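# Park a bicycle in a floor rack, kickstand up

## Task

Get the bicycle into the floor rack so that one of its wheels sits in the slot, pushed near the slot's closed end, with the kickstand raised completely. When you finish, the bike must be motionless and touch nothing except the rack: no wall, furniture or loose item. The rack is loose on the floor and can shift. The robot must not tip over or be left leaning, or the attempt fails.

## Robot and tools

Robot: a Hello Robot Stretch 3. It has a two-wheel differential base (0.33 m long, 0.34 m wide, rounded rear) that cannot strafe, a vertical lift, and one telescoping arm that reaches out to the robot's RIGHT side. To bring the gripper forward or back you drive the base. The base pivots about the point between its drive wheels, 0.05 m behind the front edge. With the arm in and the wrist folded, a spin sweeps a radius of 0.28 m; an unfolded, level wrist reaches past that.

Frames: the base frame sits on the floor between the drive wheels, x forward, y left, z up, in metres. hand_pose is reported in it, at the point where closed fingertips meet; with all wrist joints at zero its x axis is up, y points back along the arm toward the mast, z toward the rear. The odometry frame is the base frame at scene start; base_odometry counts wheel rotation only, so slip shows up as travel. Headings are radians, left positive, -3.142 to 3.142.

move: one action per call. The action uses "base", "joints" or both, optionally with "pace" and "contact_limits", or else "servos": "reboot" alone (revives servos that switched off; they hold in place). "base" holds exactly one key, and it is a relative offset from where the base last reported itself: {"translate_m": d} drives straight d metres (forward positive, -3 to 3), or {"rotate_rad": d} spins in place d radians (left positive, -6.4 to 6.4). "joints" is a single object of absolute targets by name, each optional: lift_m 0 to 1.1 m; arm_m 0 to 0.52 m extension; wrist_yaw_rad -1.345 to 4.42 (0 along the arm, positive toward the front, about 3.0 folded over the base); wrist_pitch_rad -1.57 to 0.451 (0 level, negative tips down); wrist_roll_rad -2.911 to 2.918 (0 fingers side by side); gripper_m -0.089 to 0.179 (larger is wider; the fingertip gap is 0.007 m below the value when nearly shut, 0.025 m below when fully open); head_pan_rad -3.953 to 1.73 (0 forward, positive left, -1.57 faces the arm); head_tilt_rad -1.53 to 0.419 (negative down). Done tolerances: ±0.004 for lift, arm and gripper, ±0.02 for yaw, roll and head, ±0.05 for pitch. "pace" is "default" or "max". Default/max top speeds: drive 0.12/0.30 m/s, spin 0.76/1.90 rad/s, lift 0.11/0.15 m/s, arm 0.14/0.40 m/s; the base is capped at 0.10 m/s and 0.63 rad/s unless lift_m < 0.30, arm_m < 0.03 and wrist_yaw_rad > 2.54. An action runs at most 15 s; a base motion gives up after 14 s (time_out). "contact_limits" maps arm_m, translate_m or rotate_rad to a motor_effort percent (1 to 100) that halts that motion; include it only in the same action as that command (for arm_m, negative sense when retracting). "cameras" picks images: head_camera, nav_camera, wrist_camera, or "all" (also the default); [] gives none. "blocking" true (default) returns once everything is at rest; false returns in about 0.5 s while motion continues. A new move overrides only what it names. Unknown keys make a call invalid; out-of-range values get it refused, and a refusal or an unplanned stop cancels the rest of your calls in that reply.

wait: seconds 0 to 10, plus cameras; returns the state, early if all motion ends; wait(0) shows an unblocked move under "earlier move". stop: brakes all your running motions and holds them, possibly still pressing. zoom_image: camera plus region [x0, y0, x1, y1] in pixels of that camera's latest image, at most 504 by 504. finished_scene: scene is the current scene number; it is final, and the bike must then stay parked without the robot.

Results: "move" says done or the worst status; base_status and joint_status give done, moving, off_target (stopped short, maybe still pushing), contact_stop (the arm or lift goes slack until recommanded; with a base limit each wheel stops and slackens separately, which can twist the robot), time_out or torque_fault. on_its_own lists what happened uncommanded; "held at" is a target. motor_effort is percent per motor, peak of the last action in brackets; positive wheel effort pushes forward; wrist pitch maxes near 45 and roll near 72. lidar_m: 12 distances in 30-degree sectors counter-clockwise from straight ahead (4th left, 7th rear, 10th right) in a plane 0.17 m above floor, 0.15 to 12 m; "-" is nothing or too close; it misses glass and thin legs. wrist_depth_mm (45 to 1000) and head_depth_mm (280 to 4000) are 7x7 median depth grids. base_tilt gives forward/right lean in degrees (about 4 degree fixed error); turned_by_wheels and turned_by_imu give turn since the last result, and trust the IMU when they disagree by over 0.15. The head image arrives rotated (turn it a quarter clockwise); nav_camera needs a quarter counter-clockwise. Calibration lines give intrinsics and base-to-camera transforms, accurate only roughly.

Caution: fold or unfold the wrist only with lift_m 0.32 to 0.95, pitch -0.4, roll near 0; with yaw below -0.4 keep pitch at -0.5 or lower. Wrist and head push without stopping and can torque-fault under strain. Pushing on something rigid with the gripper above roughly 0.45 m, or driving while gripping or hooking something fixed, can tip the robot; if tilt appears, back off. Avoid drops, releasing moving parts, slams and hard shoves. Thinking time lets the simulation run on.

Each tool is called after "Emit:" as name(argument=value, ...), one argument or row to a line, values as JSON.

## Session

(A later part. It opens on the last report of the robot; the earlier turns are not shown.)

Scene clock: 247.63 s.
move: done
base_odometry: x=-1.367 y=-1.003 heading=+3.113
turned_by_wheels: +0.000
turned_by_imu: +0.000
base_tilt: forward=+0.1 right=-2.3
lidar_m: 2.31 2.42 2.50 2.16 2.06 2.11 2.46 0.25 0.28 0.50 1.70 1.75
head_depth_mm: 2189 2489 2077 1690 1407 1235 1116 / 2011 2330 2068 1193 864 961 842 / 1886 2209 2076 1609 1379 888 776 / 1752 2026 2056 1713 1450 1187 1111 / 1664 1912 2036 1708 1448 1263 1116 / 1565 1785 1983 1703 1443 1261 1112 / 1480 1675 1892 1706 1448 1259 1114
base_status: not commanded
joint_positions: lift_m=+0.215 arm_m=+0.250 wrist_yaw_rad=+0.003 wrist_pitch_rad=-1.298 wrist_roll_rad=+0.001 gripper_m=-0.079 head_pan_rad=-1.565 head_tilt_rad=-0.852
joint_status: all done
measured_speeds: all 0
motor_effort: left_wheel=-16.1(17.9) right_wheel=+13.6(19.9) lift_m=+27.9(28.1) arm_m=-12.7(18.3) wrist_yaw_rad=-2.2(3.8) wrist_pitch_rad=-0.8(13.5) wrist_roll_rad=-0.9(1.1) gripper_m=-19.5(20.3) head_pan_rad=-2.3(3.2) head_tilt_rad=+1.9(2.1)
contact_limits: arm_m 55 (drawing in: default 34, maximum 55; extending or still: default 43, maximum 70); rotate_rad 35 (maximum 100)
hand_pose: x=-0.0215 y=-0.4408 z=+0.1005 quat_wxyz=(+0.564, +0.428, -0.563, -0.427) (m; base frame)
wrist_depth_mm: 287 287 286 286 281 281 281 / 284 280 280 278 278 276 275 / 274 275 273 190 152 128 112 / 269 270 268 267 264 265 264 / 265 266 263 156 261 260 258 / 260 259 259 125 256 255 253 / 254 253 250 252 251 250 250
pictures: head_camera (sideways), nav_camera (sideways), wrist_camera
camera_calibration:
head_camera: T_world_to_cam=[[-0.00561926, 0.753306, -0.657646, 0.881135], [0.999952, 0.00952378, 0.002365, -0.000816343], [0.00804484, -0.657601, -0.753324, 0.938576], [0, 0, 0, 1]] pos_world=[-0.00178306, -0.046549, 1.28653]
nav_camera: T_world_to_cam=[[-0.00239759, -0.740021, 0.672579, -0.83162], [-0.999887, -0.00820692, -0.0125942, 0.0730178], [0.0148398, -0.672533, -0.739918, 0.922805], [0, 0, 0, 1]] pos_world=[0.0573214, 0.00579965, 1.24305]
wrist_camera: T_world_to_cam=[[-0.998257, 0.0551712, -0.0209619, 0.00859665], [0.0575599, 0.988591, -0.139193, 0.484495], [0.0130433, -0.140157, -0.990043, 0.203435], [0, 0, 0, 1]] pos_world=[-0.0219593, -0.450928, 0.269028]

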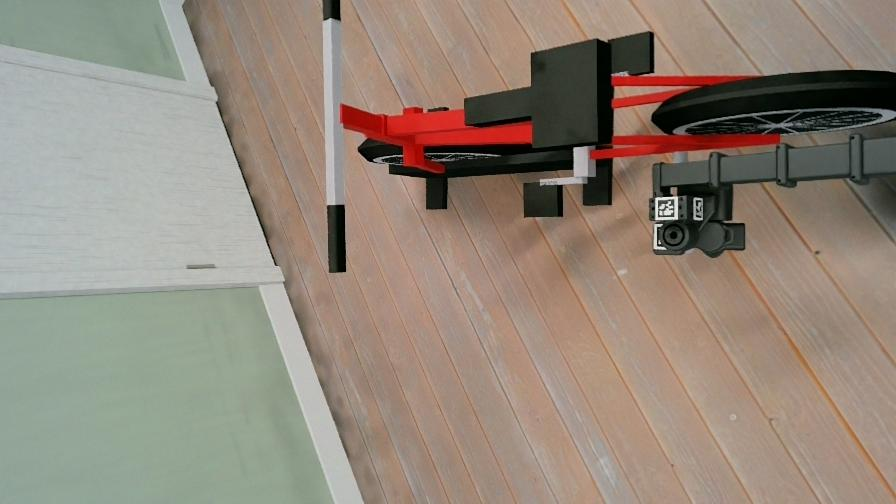

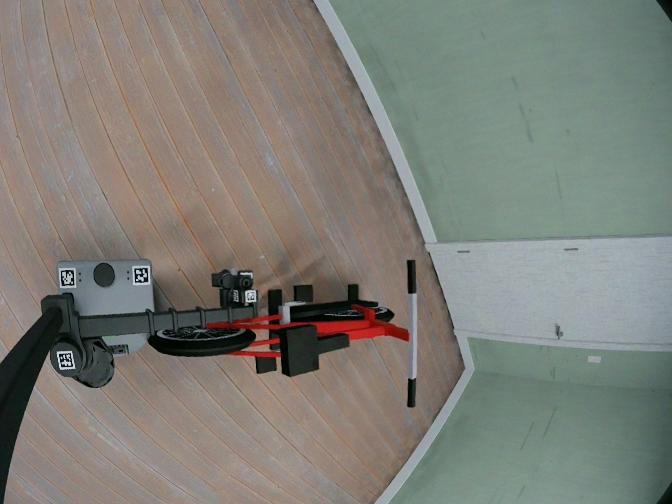

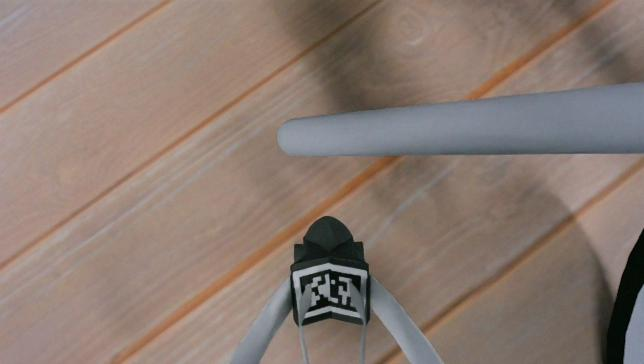

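Emit:
move(
  joints={"lift_m": 0.26},
  cameras=[],
)

Emit:
move(
  joints={"arm_m": 0.38},
  cameras=[],
)

Emit:
move(
  joints={"lift_m": 0.175},
)

Scene clock: 249.13 s.
move: done
base_odometry: x=-1.367 y=-1.003 heading=+3.113
turned_by_wheels: +0.000
turned_by_imu: +0.000
base_tilt: forward=+0.1 right=-2.3
lidar_m: 2.31 2.42 2.49 2.17 2.06 2.11 2.47 0.25 0.28 0.50 1.71 1.75
head_depth_mm: 2223 2491 2041 1712 1426 1233 1108 / 2031 2335 2048 1192 866 962 840 / 1886 2192 2079 1612 1378 840 1064 / 1763 2026 2046 1701 1448 1192 1113 / 1677 1903 2053 1685 1451 1258 1114 / 1570 1781 1960 1709 1448 1263 1109 / 1485 1672 1893 1711 1445 1257 1113
base_status: not commanded
joint_positions: lift_m=+0.260 arm_m=+0.250 wrist_yaw_rad=+0.003 wrist_pitch_rad=-1.298 wrist_roll_rad=+0.001 gripper_m=-0.079 head_pan_rad=-1.565 head_tilt_rad=-0.852
joint_status: all done
measured_speeds: all 0
motor_effort: left_wheel=-16.2(16.7) right_wheel=+13.7(14.0) lift_m=+30.8(33.0) arm_m=-11.3(12.5) wrist_yaw_rad=-2.3(3.4) wrist_pitch_rad=-0.8(1.0) wrist_roll_rad=-1.0(1.0) gripper_m=-19.8(20.4) head_pan_rad=-1.6(3.1) head_tilt_rad=+1.1(1.4)
contact_limits: arm_m 55 (drawing in: default 34, maximum 55; extending or still: default 43, maximum 70); rotate_rad 35 (maximum 100)
hand_pose: x=-0.0215 y=-0.4407 z=+0.1454 quat_wxyz=(+0.564, +0.428, -0.563, -0.427) (m; base frame)
wrist_depth_mm: 338 334 335 332 330 330 329 / 329 327 328 326 325 322 321 / 324 322 319 316 317 175 141 / 315 314 314 314 310 311 204 / 308 310 307 156 305 304 300 / 304 302 303 126 300 296 216 / 296 296 293 292 294 293 230
pictures: none
No camera images: "cameras" was empty.

Scene clock: 251.33 s.
move: done
base_odometry: x=-1.367 y=-1.003 heading=+3.113
turned_by_wheels: +0.000
turned_by_imu: +0.000
base_tilt: forward=+0.1 right=-2.3
lidar_m: 2.32 2.42 2.49 2.16 2.07 2.11 2.46 0.25 0.27 0.50 1.70 1.75
head_depth_mm: 2198 2473 2052 1686 1426 1232 1120 / 2003 2368 2059 1196 869 962 844 / 1887 2188 2055 1627 1166 1088 1057 / 1751 2003 2075 1692 1417 1232 1117 / 1670 1915 2047 1678 1438 1253 1111 / 1561 1781 1979 1703 1447 1250 1117 / 1479 1678 1908 1706 1450 1255 1115
base_status: not commanded
joint_positions: lift_m=+0.260 arm_m=+0.380 wrist_yaw_rad=+0.002 wrist_pitch_rad=-1.299 wrist_roll_rad=+0.001 gripper_m=-0.079 head_pan_rad=-1.565 head_tilt_rad=-0.852
joint_status: all done
measured_speeds: all 0
motor_effort: left_wheel=-16.7(16.7) right_wheel=+13.7(14.0) lift_m=+24.2(31.0) arm_m=+13.9(16.9) wrist_yaw_rad=-1.6(3.0) wrist_pitch_rad=-0.5(1.1) wrist_roll_rad=-0.9(1.1) gripper_m=-19.5(20.3) head_pan_rad=-1.4(3.1) head_tilt_rad=+1.2(1.7)
contact_limits: rotate_rad 35 (maximum 100)
hand_pose: x=-0.0215 y=-0.5706 z=+0.1454 quat_wxyz=(+0.563, +0.428, -0.563, -0.428) (m; base frame)
wrist_depth_mm: 334 335 333 332 329 331 127 / 329 326 326 326 313 318 318 / 321 319 319 317 317 315 314 / 317 313 311 312 311 308 308 / 309 308 307 156 304 302 302 / 303 301 299 125 299 297 297 / 297 295 293 224 295 292 289
pictures: none
No camera images: "cameras" was empty.

Scene clock: 252.93 s.
move: done
base_odometry: x=-1.367 y=-1.003 heading=+3.113
turned_by_wheels: +0.000
turned_by_imu: +0.000
base_tilt: forward=+0.1 right=-2.3
lidar_m: 2.31 2.42 2.49 2.16 2.06 2.11 2.46 0.25 0.27 0.50 1.70 1.75
head_depth_mm: 2187 2499 2074 1686 1416 1234 1111 / 2007 2350 2058 1188 867 961 843 / 1876 2167 2059 1624 1251 1103 815 / 1759 2006 2062 1699 1454 1235 1110 / 1658 1897 2060 1691 1455 1260 1116 / 1568 1800 1979 1681 1443 1260 1121 / 1487 1675 1894 1712 1457 1255 1111
base_status: not commanded
joint_positions: lift_m=+0.175 arm_m=+0.380 wrist_yaw_rad=+0.002 wrist_pitch_rad=-1.299 wrist_roll_rad=+0.001 gripper_m=-0.079 head_pan_rad=-1.565 head_tilt_rad=-0.852
joint_status: all done
measured_speeds: all 0
motor_effort: left_wheel=-16.3(16.7) right_wheel=+13.7(14.0) lift_m=+22.6(24.3) arm_m=+12.9(14.1) wrist_yaw_rad=-2.0(2.3) wrist_pitch_rad=-0.8(1.1) wrist_roll_rad=-0.9(1.2) gripper_m=-19.2(20.4) head_pan_rad=-2.5(3.2) head_tilt_rad=+1.1(1.5)
contact_limits: rotate_rad 35 (maximum 100)
hand_pose: x=-0.0215 y=-0.5706 z=+0.0604 quat_wxyz=(+0.563, +0.428, -0.563, -0.428) (m; base frame)
wrist_depth_mm: 244 244 243 241 239 219 235 / 238 237 238 235 235 234 234 / 233 232 232 232 231 228 228 / 229 229 227 226 226 224 225 / 225 225 223 159 222 220 219 / 220 220 218 125 217 216 215 / 216 216 214 213 212 211 212
pictures: head_camera (sideways), nav_camera (sideways), wrist_camera
camera_calibration:
head_camera: T_world_to_cam=[[-0.00561917, 0.753306, -0.657646, 0.881135], [0.999952, 0.00952366, 0.002365, -0.000816343], [0.00804477, -0.657601, -0.753324, 0.938576], [0, 0, 0, 1]] pos_world=[-0.00178307, -0.046549, 1.28653]
nav_camera: T_world_to_cam=[[-0.00239767, -0.740021, 0.672579, -0.83162], [-0.999887, -0.0082068, -0.0125942, 0.0730178], [0.0148397, -0.672533, -0.739918, 0.922805], [0, 0, 0, 1]] pos_world=[0.0573214, 0.00579965, 1.24305]
wrist_camera: T_world_to_cam=[[-0.998193, 0.0563245, -0.0209135, 0.0155224], [0.0586845, 0.98864, -0.13837, 0.607242], [0.0128823, -0.139347, -0.99016, 0.146072], [0, 0, 0, 1]] pos_world=[-0.0220231, -0.580864, 0.228983]

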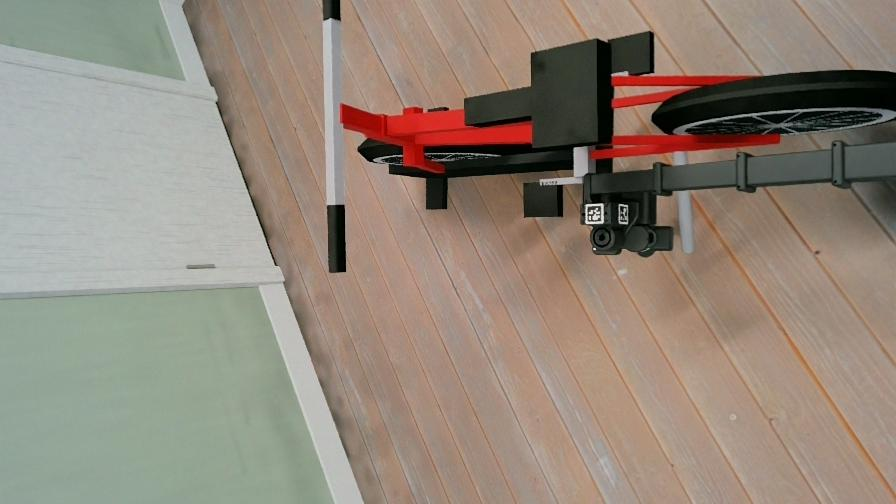

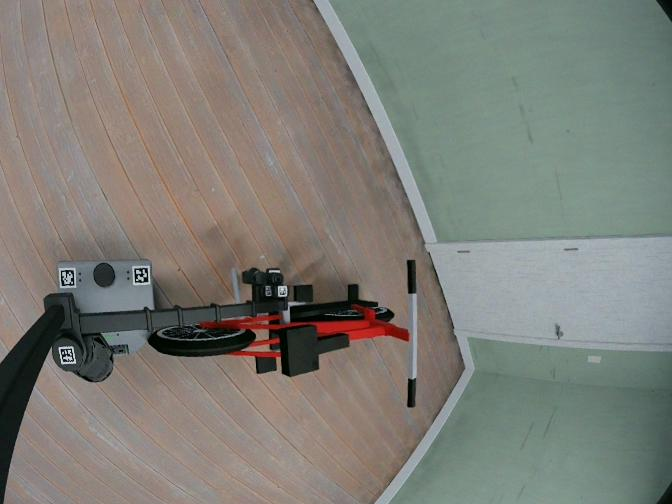

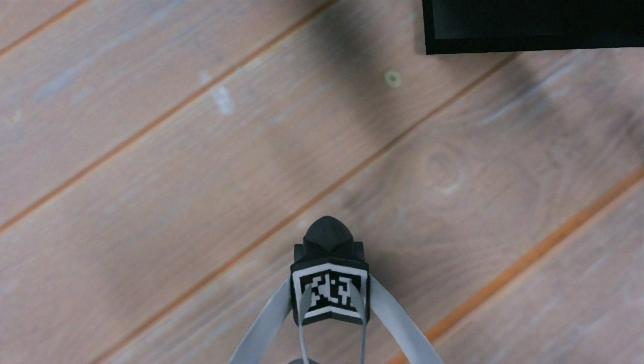

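Emit:
move(
  joints={"arm_m": 0.23},
  contact_limits={"arm_m": 55},
)

Scene clock: 255.40 s.
move: done
base_odometry: x=-1.367 y=-1.003 heading=+3.113
turned_by_wheels: +0.000
turned_by_imu: +0.000
base_tilt: forward=+0.1 right=-2.3
lidar_m: 2.32 2.42 2.49 2.16 2.06 2.11 2.46 0.25 0.28 0.87 1.70 1.75
head_depth_mm: 2197 2505 2059 1697 1419 1241 1118 / 2013 2355 2051 1195 869 964 847 / 1881 2201 2075 1610 1377 938 818 / 1755 2035 2063 1691 1448 1216 1110 / 1681 1889 2058 1709 1447 1256 1115 / 1575 1776 1976 1708 1449 1261 1117 / 1485 1685 1880 1696 1454 1254 1119
base_status: not commanded
joint_positions: lift_m=+0.175 arm_m=+0.230 wrist_yaw_rad=+0.003 wrist_pitch_rad=-1.271 wrist_roll_rad=-0.003 gripper_m=-0.079 head_pan_rad=-1.565 head_tilt_rad=-0.852
joint_status: all done
measured_speeds: all 0
motor_effort: left_wheel=-15.3(16.5) right_wheel=+11.7(14.0) lift_m=+30.0(30.1) arm_m=-14.5(20.9) wrist_yaw_rad=-2.7(4.0) wrist_pitch_rad=-5.6(11.9) wrist_roll_rad=+0.4(1.0) gripper_m=-19.3(20.3) head_pan_rad=-2.2(3.0) head_tilt_rad=+1.1(1.9)
contact_limits: arm_m 55 (drawing in: default 34, maximum 55; extending or still: default 43, maximum 70); rotate_rad 35 (maximum 100)
hand_pose: x=-0.0214 y=-0.4275 z=+0.0618 quat_wxyz=(+0.570, +0.421, -0.567, -0.419) (m; base frame)
wrist_depth_mm: 253 251 251 247 248 247 245 / 245 244 244 241 241 240 239 / 238 238 237 235 235 234 233 / 231 231 231 229 229 228 230 / 226 226 225 159 224 224 87 / 223 220 221 125 220 99 86 / 216 216 213 213 103 210 211
pictures: head_camera (sideways), nav_camera (sideways), wrist_camera
camera_calibration:
head_camera: T_world_to_cam=[[-0.00561908, 0.753306, -0.657646, 0.881135], [0.999952, 0.00952354, 0.002365, -0.000816343], [0.00804469, -0.657601, -0.753324, 0.938576], [0, 0, 0, 1]] pos_world=[-0.00178307, -0.046549, 1.28653]
nav_camera: T_world_to_cam=[[-0.00239776, -0.740021, 0.672579, -0.83162], [-0.999887, -0.00820668, -0.0125942, 0.0730178], [0.0148396, -0.672533, -0.739918, 0.922805], [0, 0, 0, 1]] pos_world=[0.0573214, 0.00579965, 1.24305]
wrist_camera: T_world_to_cam=[[-0.998504, 0.0503291, -0.0213518, 0.00504887], [0.053173, 0.984816, -0.165259, 0.465823], [0.0127102, -0.166147, -0.986019, 0.155623], [0, 0, 0, 1]] pos_world=[-0.0217059, -0.433148, 0.230537]

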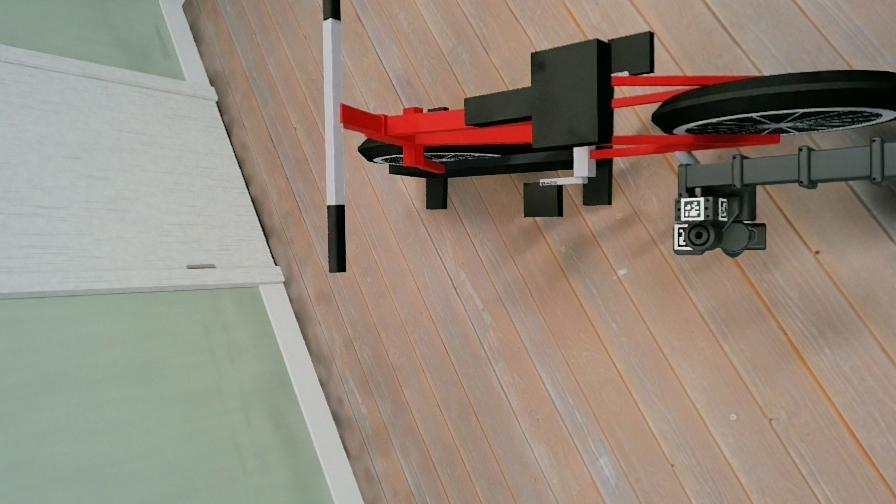

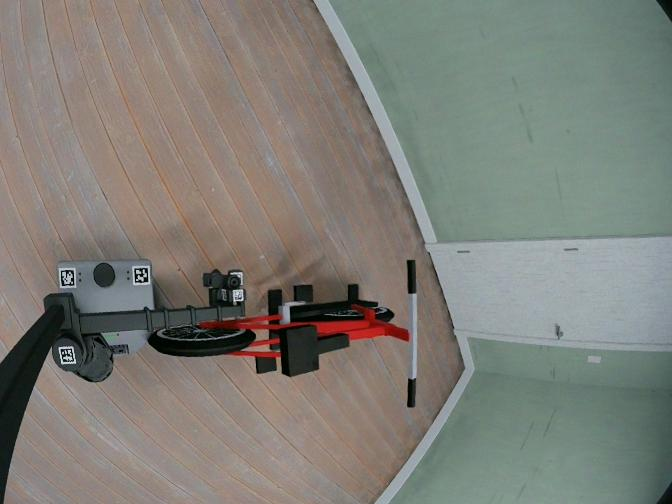

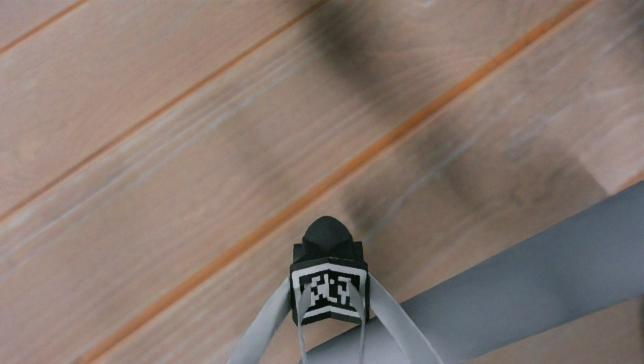

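Emit:
move(
  joints={"arm_m": 0.16},
  contact_limits={"arm_m": 55},
)

Scene clock: 257.17 s.
move: done
base_odometry: x=-1.367 y=-1.003 heading=+3.114
turned_by_wheels: +0.000
turned_by_imu: +0.001
base_tilt: forward=+0.1 right=-2.3
lidar_m: 2.32 2.43 2.48 2.16 2.07 2.10 2.46 0.25 0.28 0.88 1.70 1.75
head_depth_mm: 2199 2491 2070 1701 1386 1247 1107 / 2022 2356 2070 1200 865 968 852 / 1863 2187 2076 1630 1390 1231 810 / 1747 2023 2084 1706 1442 1258 1095 / 1647 1908 2042 1699 1444 1264 1117 / 1573 1783 1980 1708 1454 1262 1110 / 1489 1681 1887 1696 1448 1259 1109
base_status: not commanded
joint_positions: lift_m=+0.175 arm_m=+0.160 wrist_yaw_rad=+0.003 wrist_pitch_rad=-1.298 wrist_roll_rad=-0.003 gripper_m=-0.079 head_pan_rad=-1.565 head_tilt_rad=-0.852
joint_status: all done
measured_speeds: all 0
motor_effort: left_wheel=-9.7(15.4) right_wheel=+7.8(11.9) lift_m=+24.7(30.1) arm_m=-13.3(17.6) wrist_yaw_rad=-3.1(3.9) wrist_pitch_rad=-1.2(5.7) wrist_roll_rad=+0.2(0.4) gripper_m=-19.9(20.3) head_pan_rad=-1.6(2.9) head_tilt_rad=+0.9(1.6)
contact_limits: arm_m 55 (drawing in: default 34, maximum 55; extending or still: default 43, maximum 70); rotate_rad 35 (maximum 100)
hand_pose: x=-0.0215 y=-0.3509 z=+0.0605 quat_wxyz=(+0.565, +0.429, -0.562, -0.426) (m; base frame)
wrist_depth_mm: 245 244 243 241 240 240 239 / 239 238 237 236 236 235 235 / 235 234 232 233 232 231 230 / 230 229 229 228 227 225 225 / 224 224 224 159 223 222 221 / 220 219 219 125 219 216 215 / 217 216 214 214 213 212 212
pictures: head_camera (sideways), nav_camera (sideways), wrist_camera
camera_calibration:
head_camera: T_world_to_cam=[[-0.00561926, 0.753306, -0.657646, 0.881136], [0.999952, 0.00952378, 0.002365, -0.000816341], [0.00804485, -0.657601, -0.753323, 0.938576], [0, 0, 0, 1]] pos_world=[-0.00178306, -0.046549, 1.28653]
nav_camera: T_world_to_cam=[[-0.00239759, -0.740021, 0.672579, -0.831621], [-0.999887, -0.00820693, -0.0125942, 0.0730178], [0.0148398, -0.672534, -0.739918, 0.922805], [0, 0, 0, 1]] pos_world=[0.0573214, 0.00579963, 1.24305]
wrist_camera: T_world_to_cam=[[-0.998483, 0.0513355, -0.0199331, 0.00138799], [0.0536188, 0.988793, -0.139331, 0.389974], [0.0125571, -0.140188, -0.990045, 0.176433], [0, 0, 0, 1]] pos_world=[-0.0217395, -0.360941, 0.22904]

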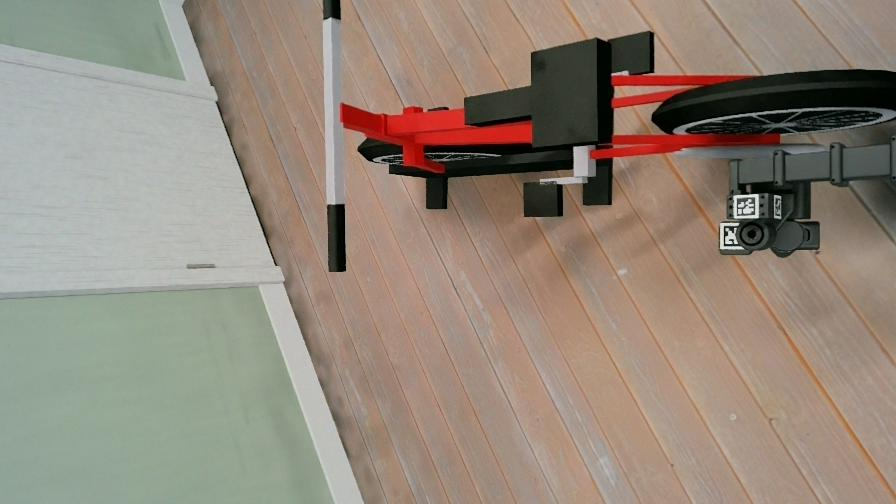

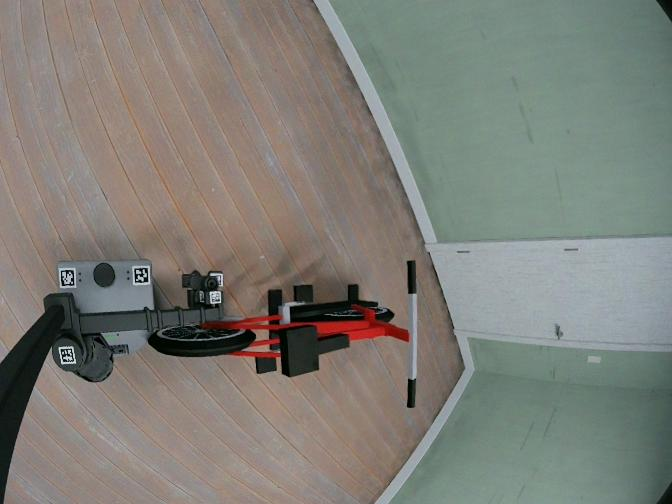

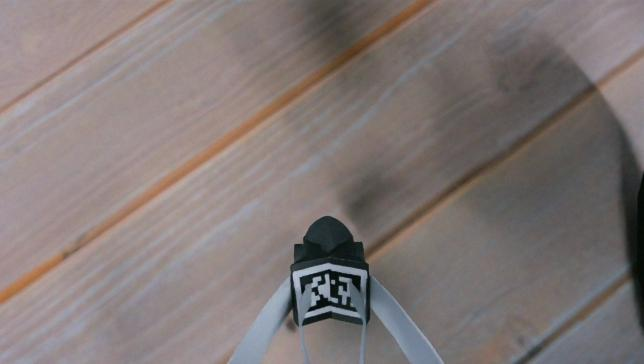

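Emit:
move(
  joints={"arm_m": 0.0},
  pace="max",
  cameras=[],
)

Emit:
move(
  base={"rotate_rad": -0.15},
  cameras=["head_camera", "wrist_camera"],
)

Emit:
zoom_image(
  camera="head_camera",
  region=[560, 40, 896, 250],
)

Scene clock: 258.90 s.
move: done
base_odometry: x=-1.367 y=-1.003 heading=+3.114
turned_by_wheels: +0.000
turned_by_imu: +0.000
base_tilt: forward=+0.1 right=-2.3
lidar_m: 2.32 2.43 2.49 2.16 2.06 2.11 2.46 0.25 0.28 1.80 1.71 1.75
head_depth_mm: 2193 2488 2084 1700 1390 1237 1116 / 2015 2366 2076 1198 863 964 853 / 1868 2190 2062 1632 1380 1232 1093 / 1747 2020 2052 1698 1455 1260 1116 / 1667 1919 2055 1708 1443 1257 1114 / 1552 1772 1983 1714 1449 1256 1114 / 1482 1677 1895 1703 1449 1261 1109
base_status: not commanded
joint_positions: lift_m=+0.175 arm_m=+0.000 wrist_yaw_rad=+0.006 wrist_pitch_rad=-1.239 wrist_roll_rad=-0.014 gripper_m=-0.079 head_pan_rad=-1.565 head_tilt_rad=-0.852
joint_status: all done
measured_speeds: all 0
on_its_own: wrist_pitch_rad is at rest, and its effort (-11.8) is outside its rest range (-8 to +12)
motor_effort: left_wheel=-9.0(9.8) right_wheel=+8.4(8.4) lift_m=+25.7(25.7) arm_m=-18.8(20.8) wrist_yaw_rad=-5.5(5.5) wrist_pitch_rad=-11.8(12.6) wrist_roll_rad=+4.0(4.3) gripper_m=-19.8(20.4) head_pan_rad=-2.6(3.0) head_tilt_rad=+0.4(1.6)
contact_limits: rotate_rad 35 (maximum 100)
hand_pose: x=-0.0213 y=-0.2056 z=+0.0636 quat_wxyz=(+0.581, +0.415, -0.570, -0.406) (m; base frame)
wrist_depth_mm: 261 259 260 257 256 256 219 / 253 250 250 249 249 248 244 / 245 243 242 240 240 240 239 / 236 235 234 234 234 233 232 / 229 228 228 158 226 225 225 / 223 222 221 125 220 221 220 / 217 215 147 145 152 149 143
pictures: none
No camera images: "cameras" was empty.

Scene clock: 260.07 s.
move: done
base_odometry: x=-1.367 y=-1.003 heading=+2.964
turned_by_wheels: -0.150
turned_by_imu: -0.152
base_tilt: forward=+0.1 right=-2.4
lidar_m: 2.05 2.43 2.43 2.30 2.06 2.06 2.49 0.25 0.25 1.90 1.71 1.71
head_depth_mm: 2286 2495 2063 1688 1454 1257 1117 / 2392 2620 2015 1707 1150 1207 885 / 2191 2438 1993 1206 887 1039 1098 / 1945 2255 2048 1619 1385 1261 1109 / 1803 2053 2061 1699 1450 1252 1119 / 1670 1913 2036 1710 1444 1260 1115 / 1586 1776 1936 1697 1453 1263 1115
base_status: done
joint_positions: lift_m=+0.175 arm_m=+0.000 wrist_yaw_rad=+0.006 wrist_pitch_rad=-1.239 wrist_roll_rad=-0.014 gripper_m=-0.079 head_pan_rad=-1.565 head_tilt_rad=-0.852
joint_status: not commanded
measured_speeds: all 0
on_its_own: wrist_pitch_rad is at rest, and its effort (-11.6) is outside its rest range (-8 to +12)
motor_effort: left_wheel=+7.3(10.4) right_wheel=-6.5(8.5) lift_m=+31.7(31.8) arm_m=-18.6(19.0) wrist_yaw_rad=-4.9(6.2) wrist_pitch_rad=-11.6(12.0) wrist_roll_rad=+4.1(4.2) gripper_m=-19.4(20.5) head_pan_rad=-1.9(3.0) head_tilt_rad=+0.8(1.5)
hand_pose: x=-0.0213 y=-0.2056 z=+0.0636 quat_wxyz=(+0.581, +0.415, -0.570, -0.406) (m; base frame)
wrist_depth_mm: 261 260 258 257 257 254 166 / 253 251 250 249 249 245 160 / 244 243 243 241 239 239 174 / 236 236 235 234 233 232 229 / 229 229 228 159 226 225 223 / 222 222 222 125 219 220 219 / 216 217 147 147 152 148 143
pictures: head_camera (sideways), wrist_camera
camera_calibration:
head_camera: T_world_to_cam=[[-0.00561926, 0.753307, -0.657646, 0.881135], [0.999952, 0.00952378, 0.002365, -0.000816343], [0.00804484, -0.657601, -0.753324, 0.938576], [0, 0, 0, 1]] pos_world=[-0.00178306, -0.046549, 1.28653]
wrist_camera: T_world_to_cam=[[-0.99914, 0.0366342, -0.0193998, -0.00886676], [0.0397431, 0.979591, -0.197034, 0.248225], [0.0117857, -0.197635, -0.980205, 0.187426], [0, 0, 0, 1]] pos_world=[-0.0209333, -0.205792, 0.232453]

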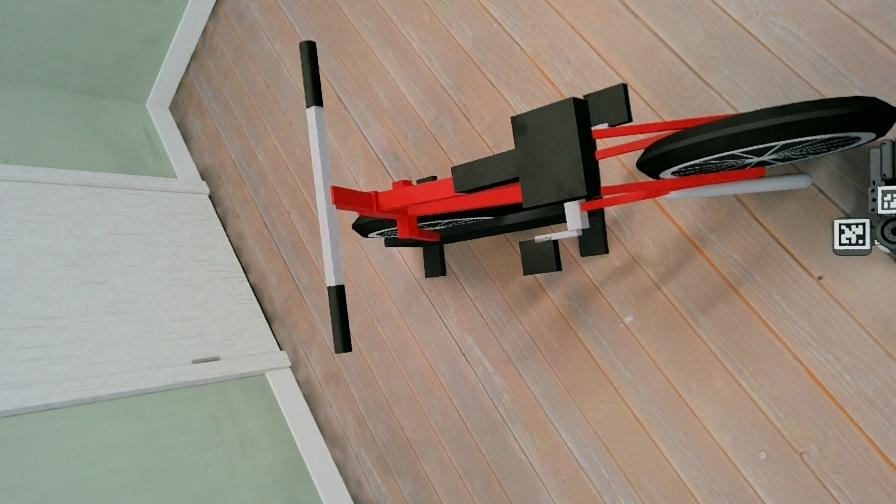

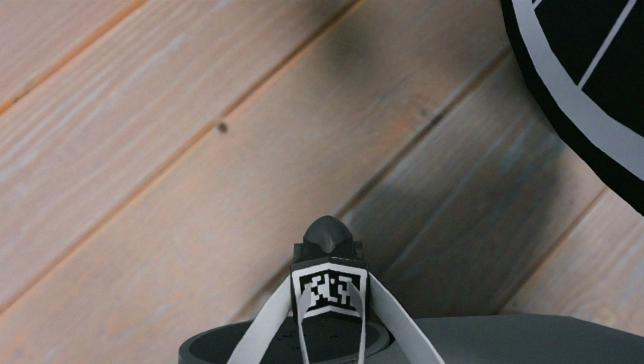

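Scaled by 1.500 from the camera's 896x504 image, which has a finer 1280x720 frame.

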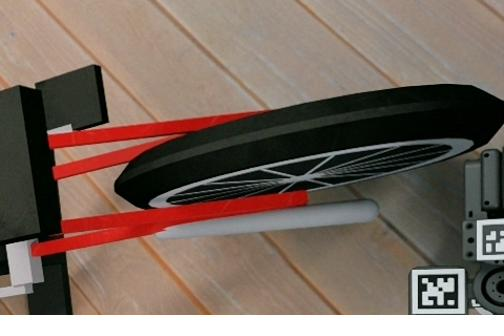

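Emit:
move(
  joints={"lift_m": 0.35, "wrist_pitch_rad": -0.4},
  cameras=["wrist_camera"],
)

Emit:
move(
  base={"translate_m": 0.3},
  cameras=["head_camera", "wrist_camera"],
)

Scene clock: 262.80 s.
move: done
base_odometry: x=-1.367 y=-1.003 heading=+2.964
turned_by_wheels: +0.000
turned_by_imu: +0.000
base_tilt: forward=+0.1 right=-2.3
lidar_m: 2.06 2.43 2.44 2.30 2.06 2.06 2.49 0.25 0.25 0.51 1.71 1.71
head_depth_mm: 2299 2465 2062 1698 1447 1255 1107 / 2405 2609 2018 1693 1157 1218 854 / 2174 2462 1988 1208 885 1033 768 / 1965 2260 2059 1624 1388 1261 731 / 1810 2106 2074 1710 1447 1260 1116 / 1683 1891 2013 1710 1451 1260 1118 / 1566 1759 1962 1709 1460 1261 1118
base_status: not commanded
joint_positions: lift_m=+0.350 arm_m=+0.000 wrist_yaw_rad=+0.003 wrist_pitch_rad=-0.420 wrist_roll_rad=-0.004 gripper_m=-0.079 head_pan_rad=-1.565 head_tilt_rad=-0.852
joint_status: all done
measured_speeds: all 0
motor_effort: left_wheel=+7.2(8.0) right_wheel=-6.5(6.9) lift_m=+30.7(35.0) arm_m=+13.2(18.2) wrist_yaw_rad=-2.7(5.3) wrist_pitch_rad=+3.3(13.3) wrist_roll_rad=+0.7(4.2) gripper_m=-20.0(20.2) head_pan_rad=-2.1(3.2) head_tilt_rad=+0.5(1.9)
hand_pose: x=-0.0209 y=-0.3691 z=+0.3623 quat_wxyz=(+0.693, +0.149, -0.690, -0.146) (m; base frame)
wrist_depth_mm: - - - 681 295 - - / - - - 768 - - - / - - - 904 - - - / 930 933 905 568 491 238 833 / 748 736 713 155 271 193 160 / 620 614 622 126 260 210 145 / 533 526 491 504 299 213 154
pictures: wrist_camera
camera_calibration:
wrist_camera: T_world_to_cam=[[-0.998476, 0.0152734, -0.0530257, 0.00764121], [0.0531488, 0.524596, -0.849691, 0.536031], [0.0148394, -0.851214, -0.524609, 0.0416252], [0, 0, 0, 1]] pos_world=[-0.0214775, -0.245884, 0.477702]

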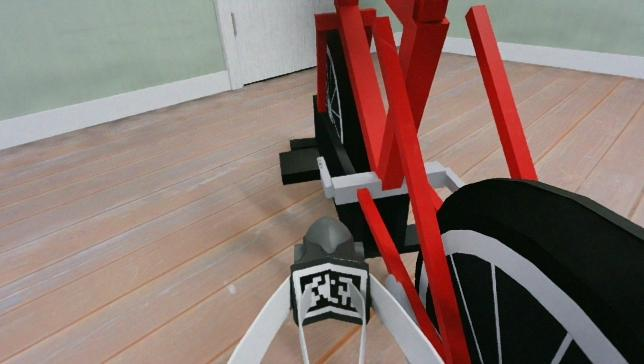

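Scene clock: 266.93 s.
move: done
base_odometry: x=-1.662 y=-0.950 heading=+2.964
turned_by_wheels: +0.000
turned_by_imu: +0.001
base_tilt: forward=+0.1 right=-2.3
lidar_m: 1.82 2.20 2.21 2.52 2.25 2.26 2.73 0.50 0.62 1.69 1.51 1.52
head_depth_mm: 2395 2608 2073 1216 1359 1232 1108 / 2116 2421 2069 1518 1392 1263 1119 / 1913 2223 2069 1708 1453 1259 772 / 1742 1984 2067 1699 1439 1268 736 / 1610 1830 2004 1698 1459 1261 1116 / 1481 1690 1896 1705 1444 1270 1117 / 1389 1556 1761 1705 1444 1261 1119
base_status: done
joint_positions: lift_m=+0.350 arm_m=+0.000 wrist_yaw_rad=+0.003 wrist_pitch_rad=-0.420 wrist_roll_rad=-0.004 gripper_m=-0.079 head_pan_rad=-1.565 head_tilt_rad=-0.852
joint_status: not commanded
measured_speeds: all 0
motor_effort: left_wheel=+6.0(11.8) right_wheel=+0.9(5.4) lift_m=+24.5(30.8) arm_m=+11.0(13.5) wrist_yaw_rad=-3.2(3.8) wrist_pitch_rad=+3.1(3.4) wrist_roll_rad=+0.8(0.9) gripper_m=-19.5(20.2) head_pan_rad=-2.0(3.2) head_tilt_rad=+0.5(2.1)
hand_pose: x=-0.0209 y=-0.3691 z=+0.3623 quat_wxyz=(+0.693, +0.149, -0.690, -0.146) (m; base frame)
wrist_depth_mm: - - - - - 613 - / - - - - - 657 - / - - - - - 711 523 / 942 904 902 880 872 517 498 / 748 730 723 156 697 640 658 / 617 603 628 125 584 579 569 / 527 523 490 496 501 502 501
pictures: head_camera (sideways), wrist_camera
camera_calibration:
head_camera: T_world_to_cam=[[-0.00561917, 0.753306, -0.657646, 0.881135], [0.999952, 0.00952366, 0.002365, -0.000816343], [0.00804477, -0.657601, -0.753324, 0.938576], [0, 0, 0, 1]] pos_world=[-0.00178307, -0.046549, 1.28653]
wrist_camera: T_world_to_cam=[[-0.998475, 0.0153407, -0.053026, 0.00765114], [0.0531843, 0.524592, -0.849691, 0.536032], [0.0147822, -0.851215, -0.524608, 0.0416245], [0, 0, 0, 1]] pos_world=[-0.0214843, -0.245884, 0.477704]

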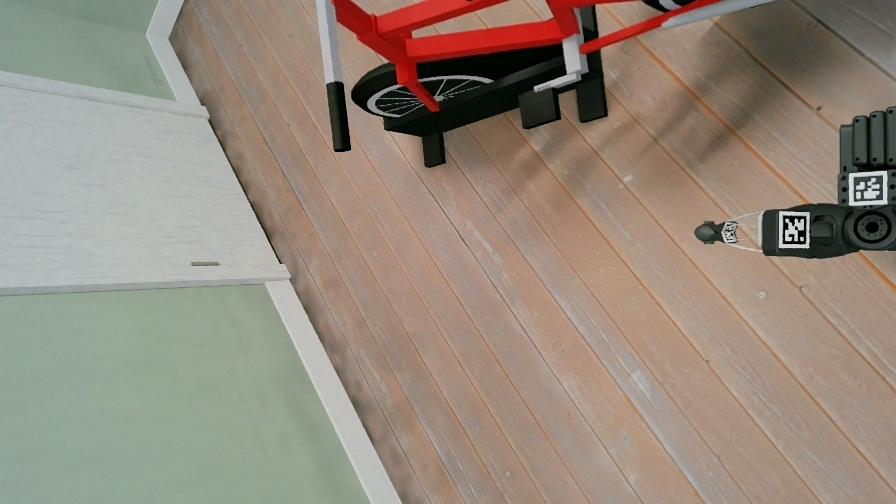

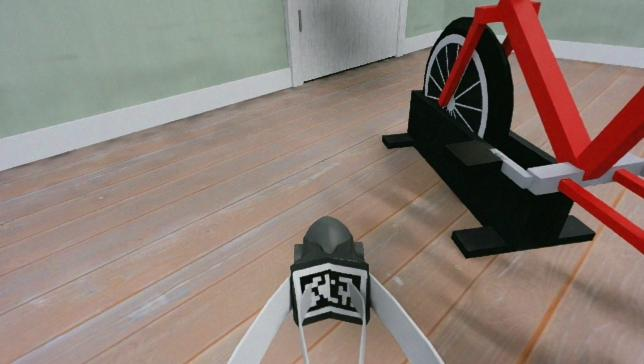

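Emit:
move(
  base={"rotate_rad": -0.95},
  joints={"head_tilt_rad": -0.9},
  cameras=["head_camera", "wrist_camera"],
)

Emit:
zoom_image(
  camera="wrist_camera",
  region=[200, 60, 560, 300],
)

Scene clock: 269.63 s.
move: done
base_odometry: x=-1.662 y=-0.950 heading=+2.015
turned_by_wheels: -0.950
turned_by_imu: -0.963
base_tilt: forward=+0.2 right=-2.3
lidar_m: 1.51 1.53 1.96 2.20 2.23 2.41 2.25 2.29 0.51 0.51 0.96 1.62
head_depth_mm: 2348 2458 1975 1632 1411 1243 1108 / 2326 2429 1950 1641 1407 1234 1085 / 2287 2401 1968 1640 1426 1220 618 / 2269 2441 1970 1644 1132 1221 923 / 2258 2471 1960 1540 1196 1245 1103 / 2240 2418 1958 991 1386 1249 1101 / 2229 2395 1966 1234 1362 1239 1107
base_status: done
joint_positions: lift_m=+0.350 arm_m=+0.000 wrist_yaw_rad=+0.002 wrist_pitch_rad=-0.420 wrist_roll_rad=-0.004 gripper_m=-0.079 head_pan_rad=-1.565 head_tilt_rad=-0.889
joint_status: all done
measured_speeds: all 0
motor_effort: left_wheel=+7.4(11.7) right_wheel=-6.4(9.3) lift_m=+23.8(24.4) arm_m=+7.9(11.1) wrist_yaw_rad=-2.3(3.5) wrist_pitch_rad=+3.2(3.4) wrist_roll_rad=+0.7(0.9) gripper_m=-19.7(20.2) head_pan_rad=-2.2(2.9) head_tilt_rad=-5.1(6.2)
hand_pose: x=-0.0210 y=-0.3691 z=+0.3623 quat_wxyz=(+0.693, +0.149, -0.690, -0.147) (m; base frame)
wrist_depth_mm: 389 - - - - - - / - - - - - - - / 542 500 - - - - - / 517 557 390 326 842 838 845 / 727 678 414 154 339 696 690 / 616 612 603 126 361 585 577 / 527 530 493 498 495 499 503
pictures: head_camera (sideways), wrist_camera
camera_calibration:
head_camera: T_world_to_cam=[[-0.00575368, 0.777188, -0.629242, 0.844127], [0.999952, 0.00943347, 0.00250806, -0.00100247], [0.00788517, -0.629198, -0.777205, 0.969631], [0, 0, 0, 1]] pos_world=[-0.00178645, -0.0459462, 1.28477]
wrist_camera: T_world_to_cam=[[-0.998466, 0.0157806, -0.0530763, 0.00773831], [0.0534583, 0.524569, -0.849688, 0.536033], [0.0144336, -0.851222, -0.524608, 0.0416101], [0, 0, 0, 1]] pos_world=[-0.0215296, -0.245889, 0.477701]

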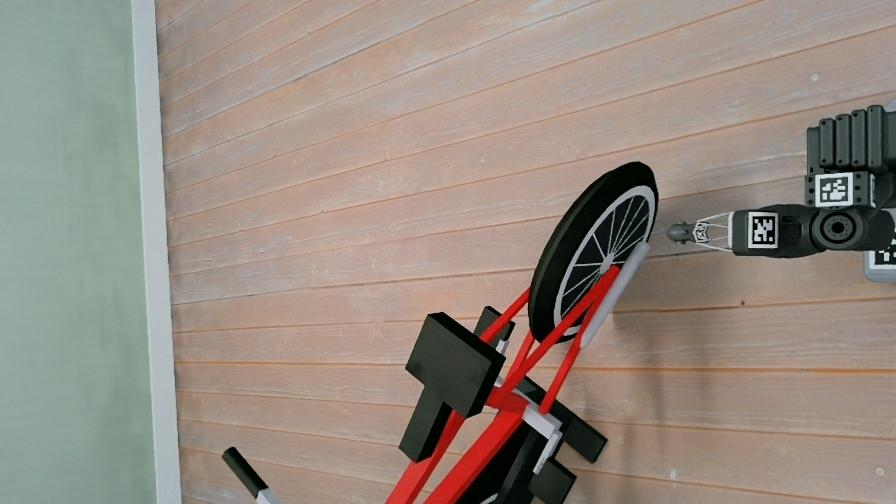

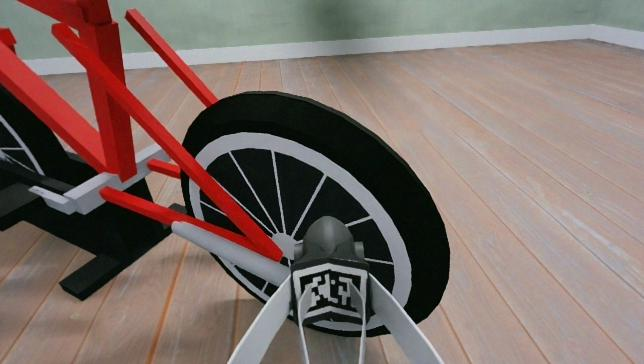

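Scaled by 1.400.

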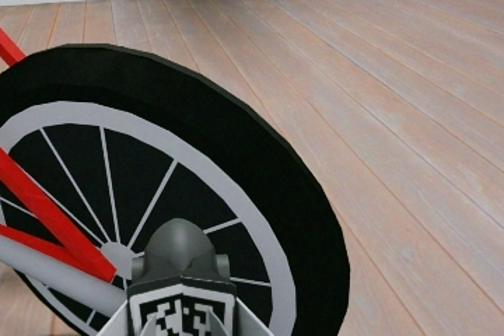

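Emit:
wait(
  seconds=0.5,
  cameras=["head_camera"],
)

Emit:
finished_scene(
  scene=2,
)

Scene clock: 270.40 s.
base_odometry: x=-1.662 y=-0.950 heading=+2.015
turned_by_wheels: +0.000
turned_by_imu: +0.000
base_tilt: forward=+0.1 right=-2.3
lidar_m: 1.51 1.54 1.96 2.20 2.24 2.41 2.25 2.29 0.51 0.50 0.95 1.61
head_depth_mm: 2340 2441 1955 1638 1415 1240 1105 / 2342 2415 1970 1652 1418 1247 1085 / 2317 2488 1959 1647 1412 1214 620 / 2281 2457 1975 1646 1128 1220 923 / 2272 2427 1989 1534 1198 1244 1101 / 2239 2419 1958 993 1391 1244 1108 / 2220 2401 1986 1241 1364 1233 1104
base_status: done
joint_positions: lift_m=+0.350 arm_m=+0.000 wrist_yaw_rad=+0.002 wrist_pitch_rad=-0.420 wrist_roll_rad=-0.004 gripper_m=-0.079 head_pan_rad=-1.565 head_tilt_rad=-0.889
joint_status: all done
measured_speeds: all 0
motor_effort: left_wheel=+7.0(11.7) right_wheel=-6.7(9.3) lift_m=+25.3(24.4) arm_m=+6.3(11.1) wrist_yaw_rad=-2.3(3.5) wrist_pitch_rad=+3.0(3.4) wrist_roll_rad=+0.8(0.9) gripper_m=-19.6(20.2) head_pan_rad=-1.4(2.9) head_tilt_rad=-4.2(6.2)
hand_pose: x=-0.0210 y=-0.3691 z=+0.3623 quat_wxyz=(+0.693, +0.149, -0.690, -0.147) (m; base frame)
wrist_depth_mm: 388 - - - - - - / - - - - - - - / 543 503 - - - - - / 510 548 392 325 860 850 838 / 703 670 412 153 338 697 681 / 615 615 602 125 360 579 571 / 530 523 489 501 495 500 492
wait: 0.50 s; at rest from the start
pictures: head_camera (sideways)
camera_calibration:
head_camera: T_world_to_cam=[[-0.00575386, 0.777188, -0.629242, 0.844127], [0.999952, 0.00943371, 0.00250806, -0.00100247], [0.00788532, -0.629198, -0.777205, 0.969631], [0, 0, 0, 1]] pos_world=[-0.00178644, -0.0459462, 1.28477]

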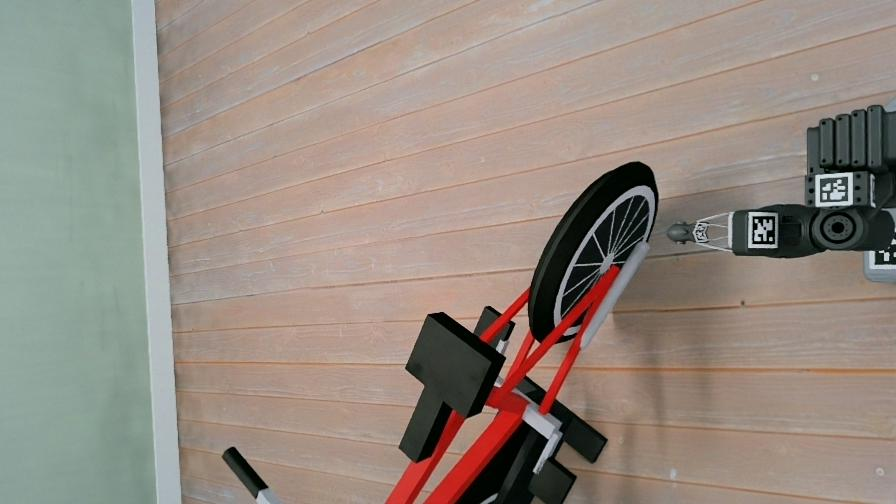

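The scene is finished: the task was done.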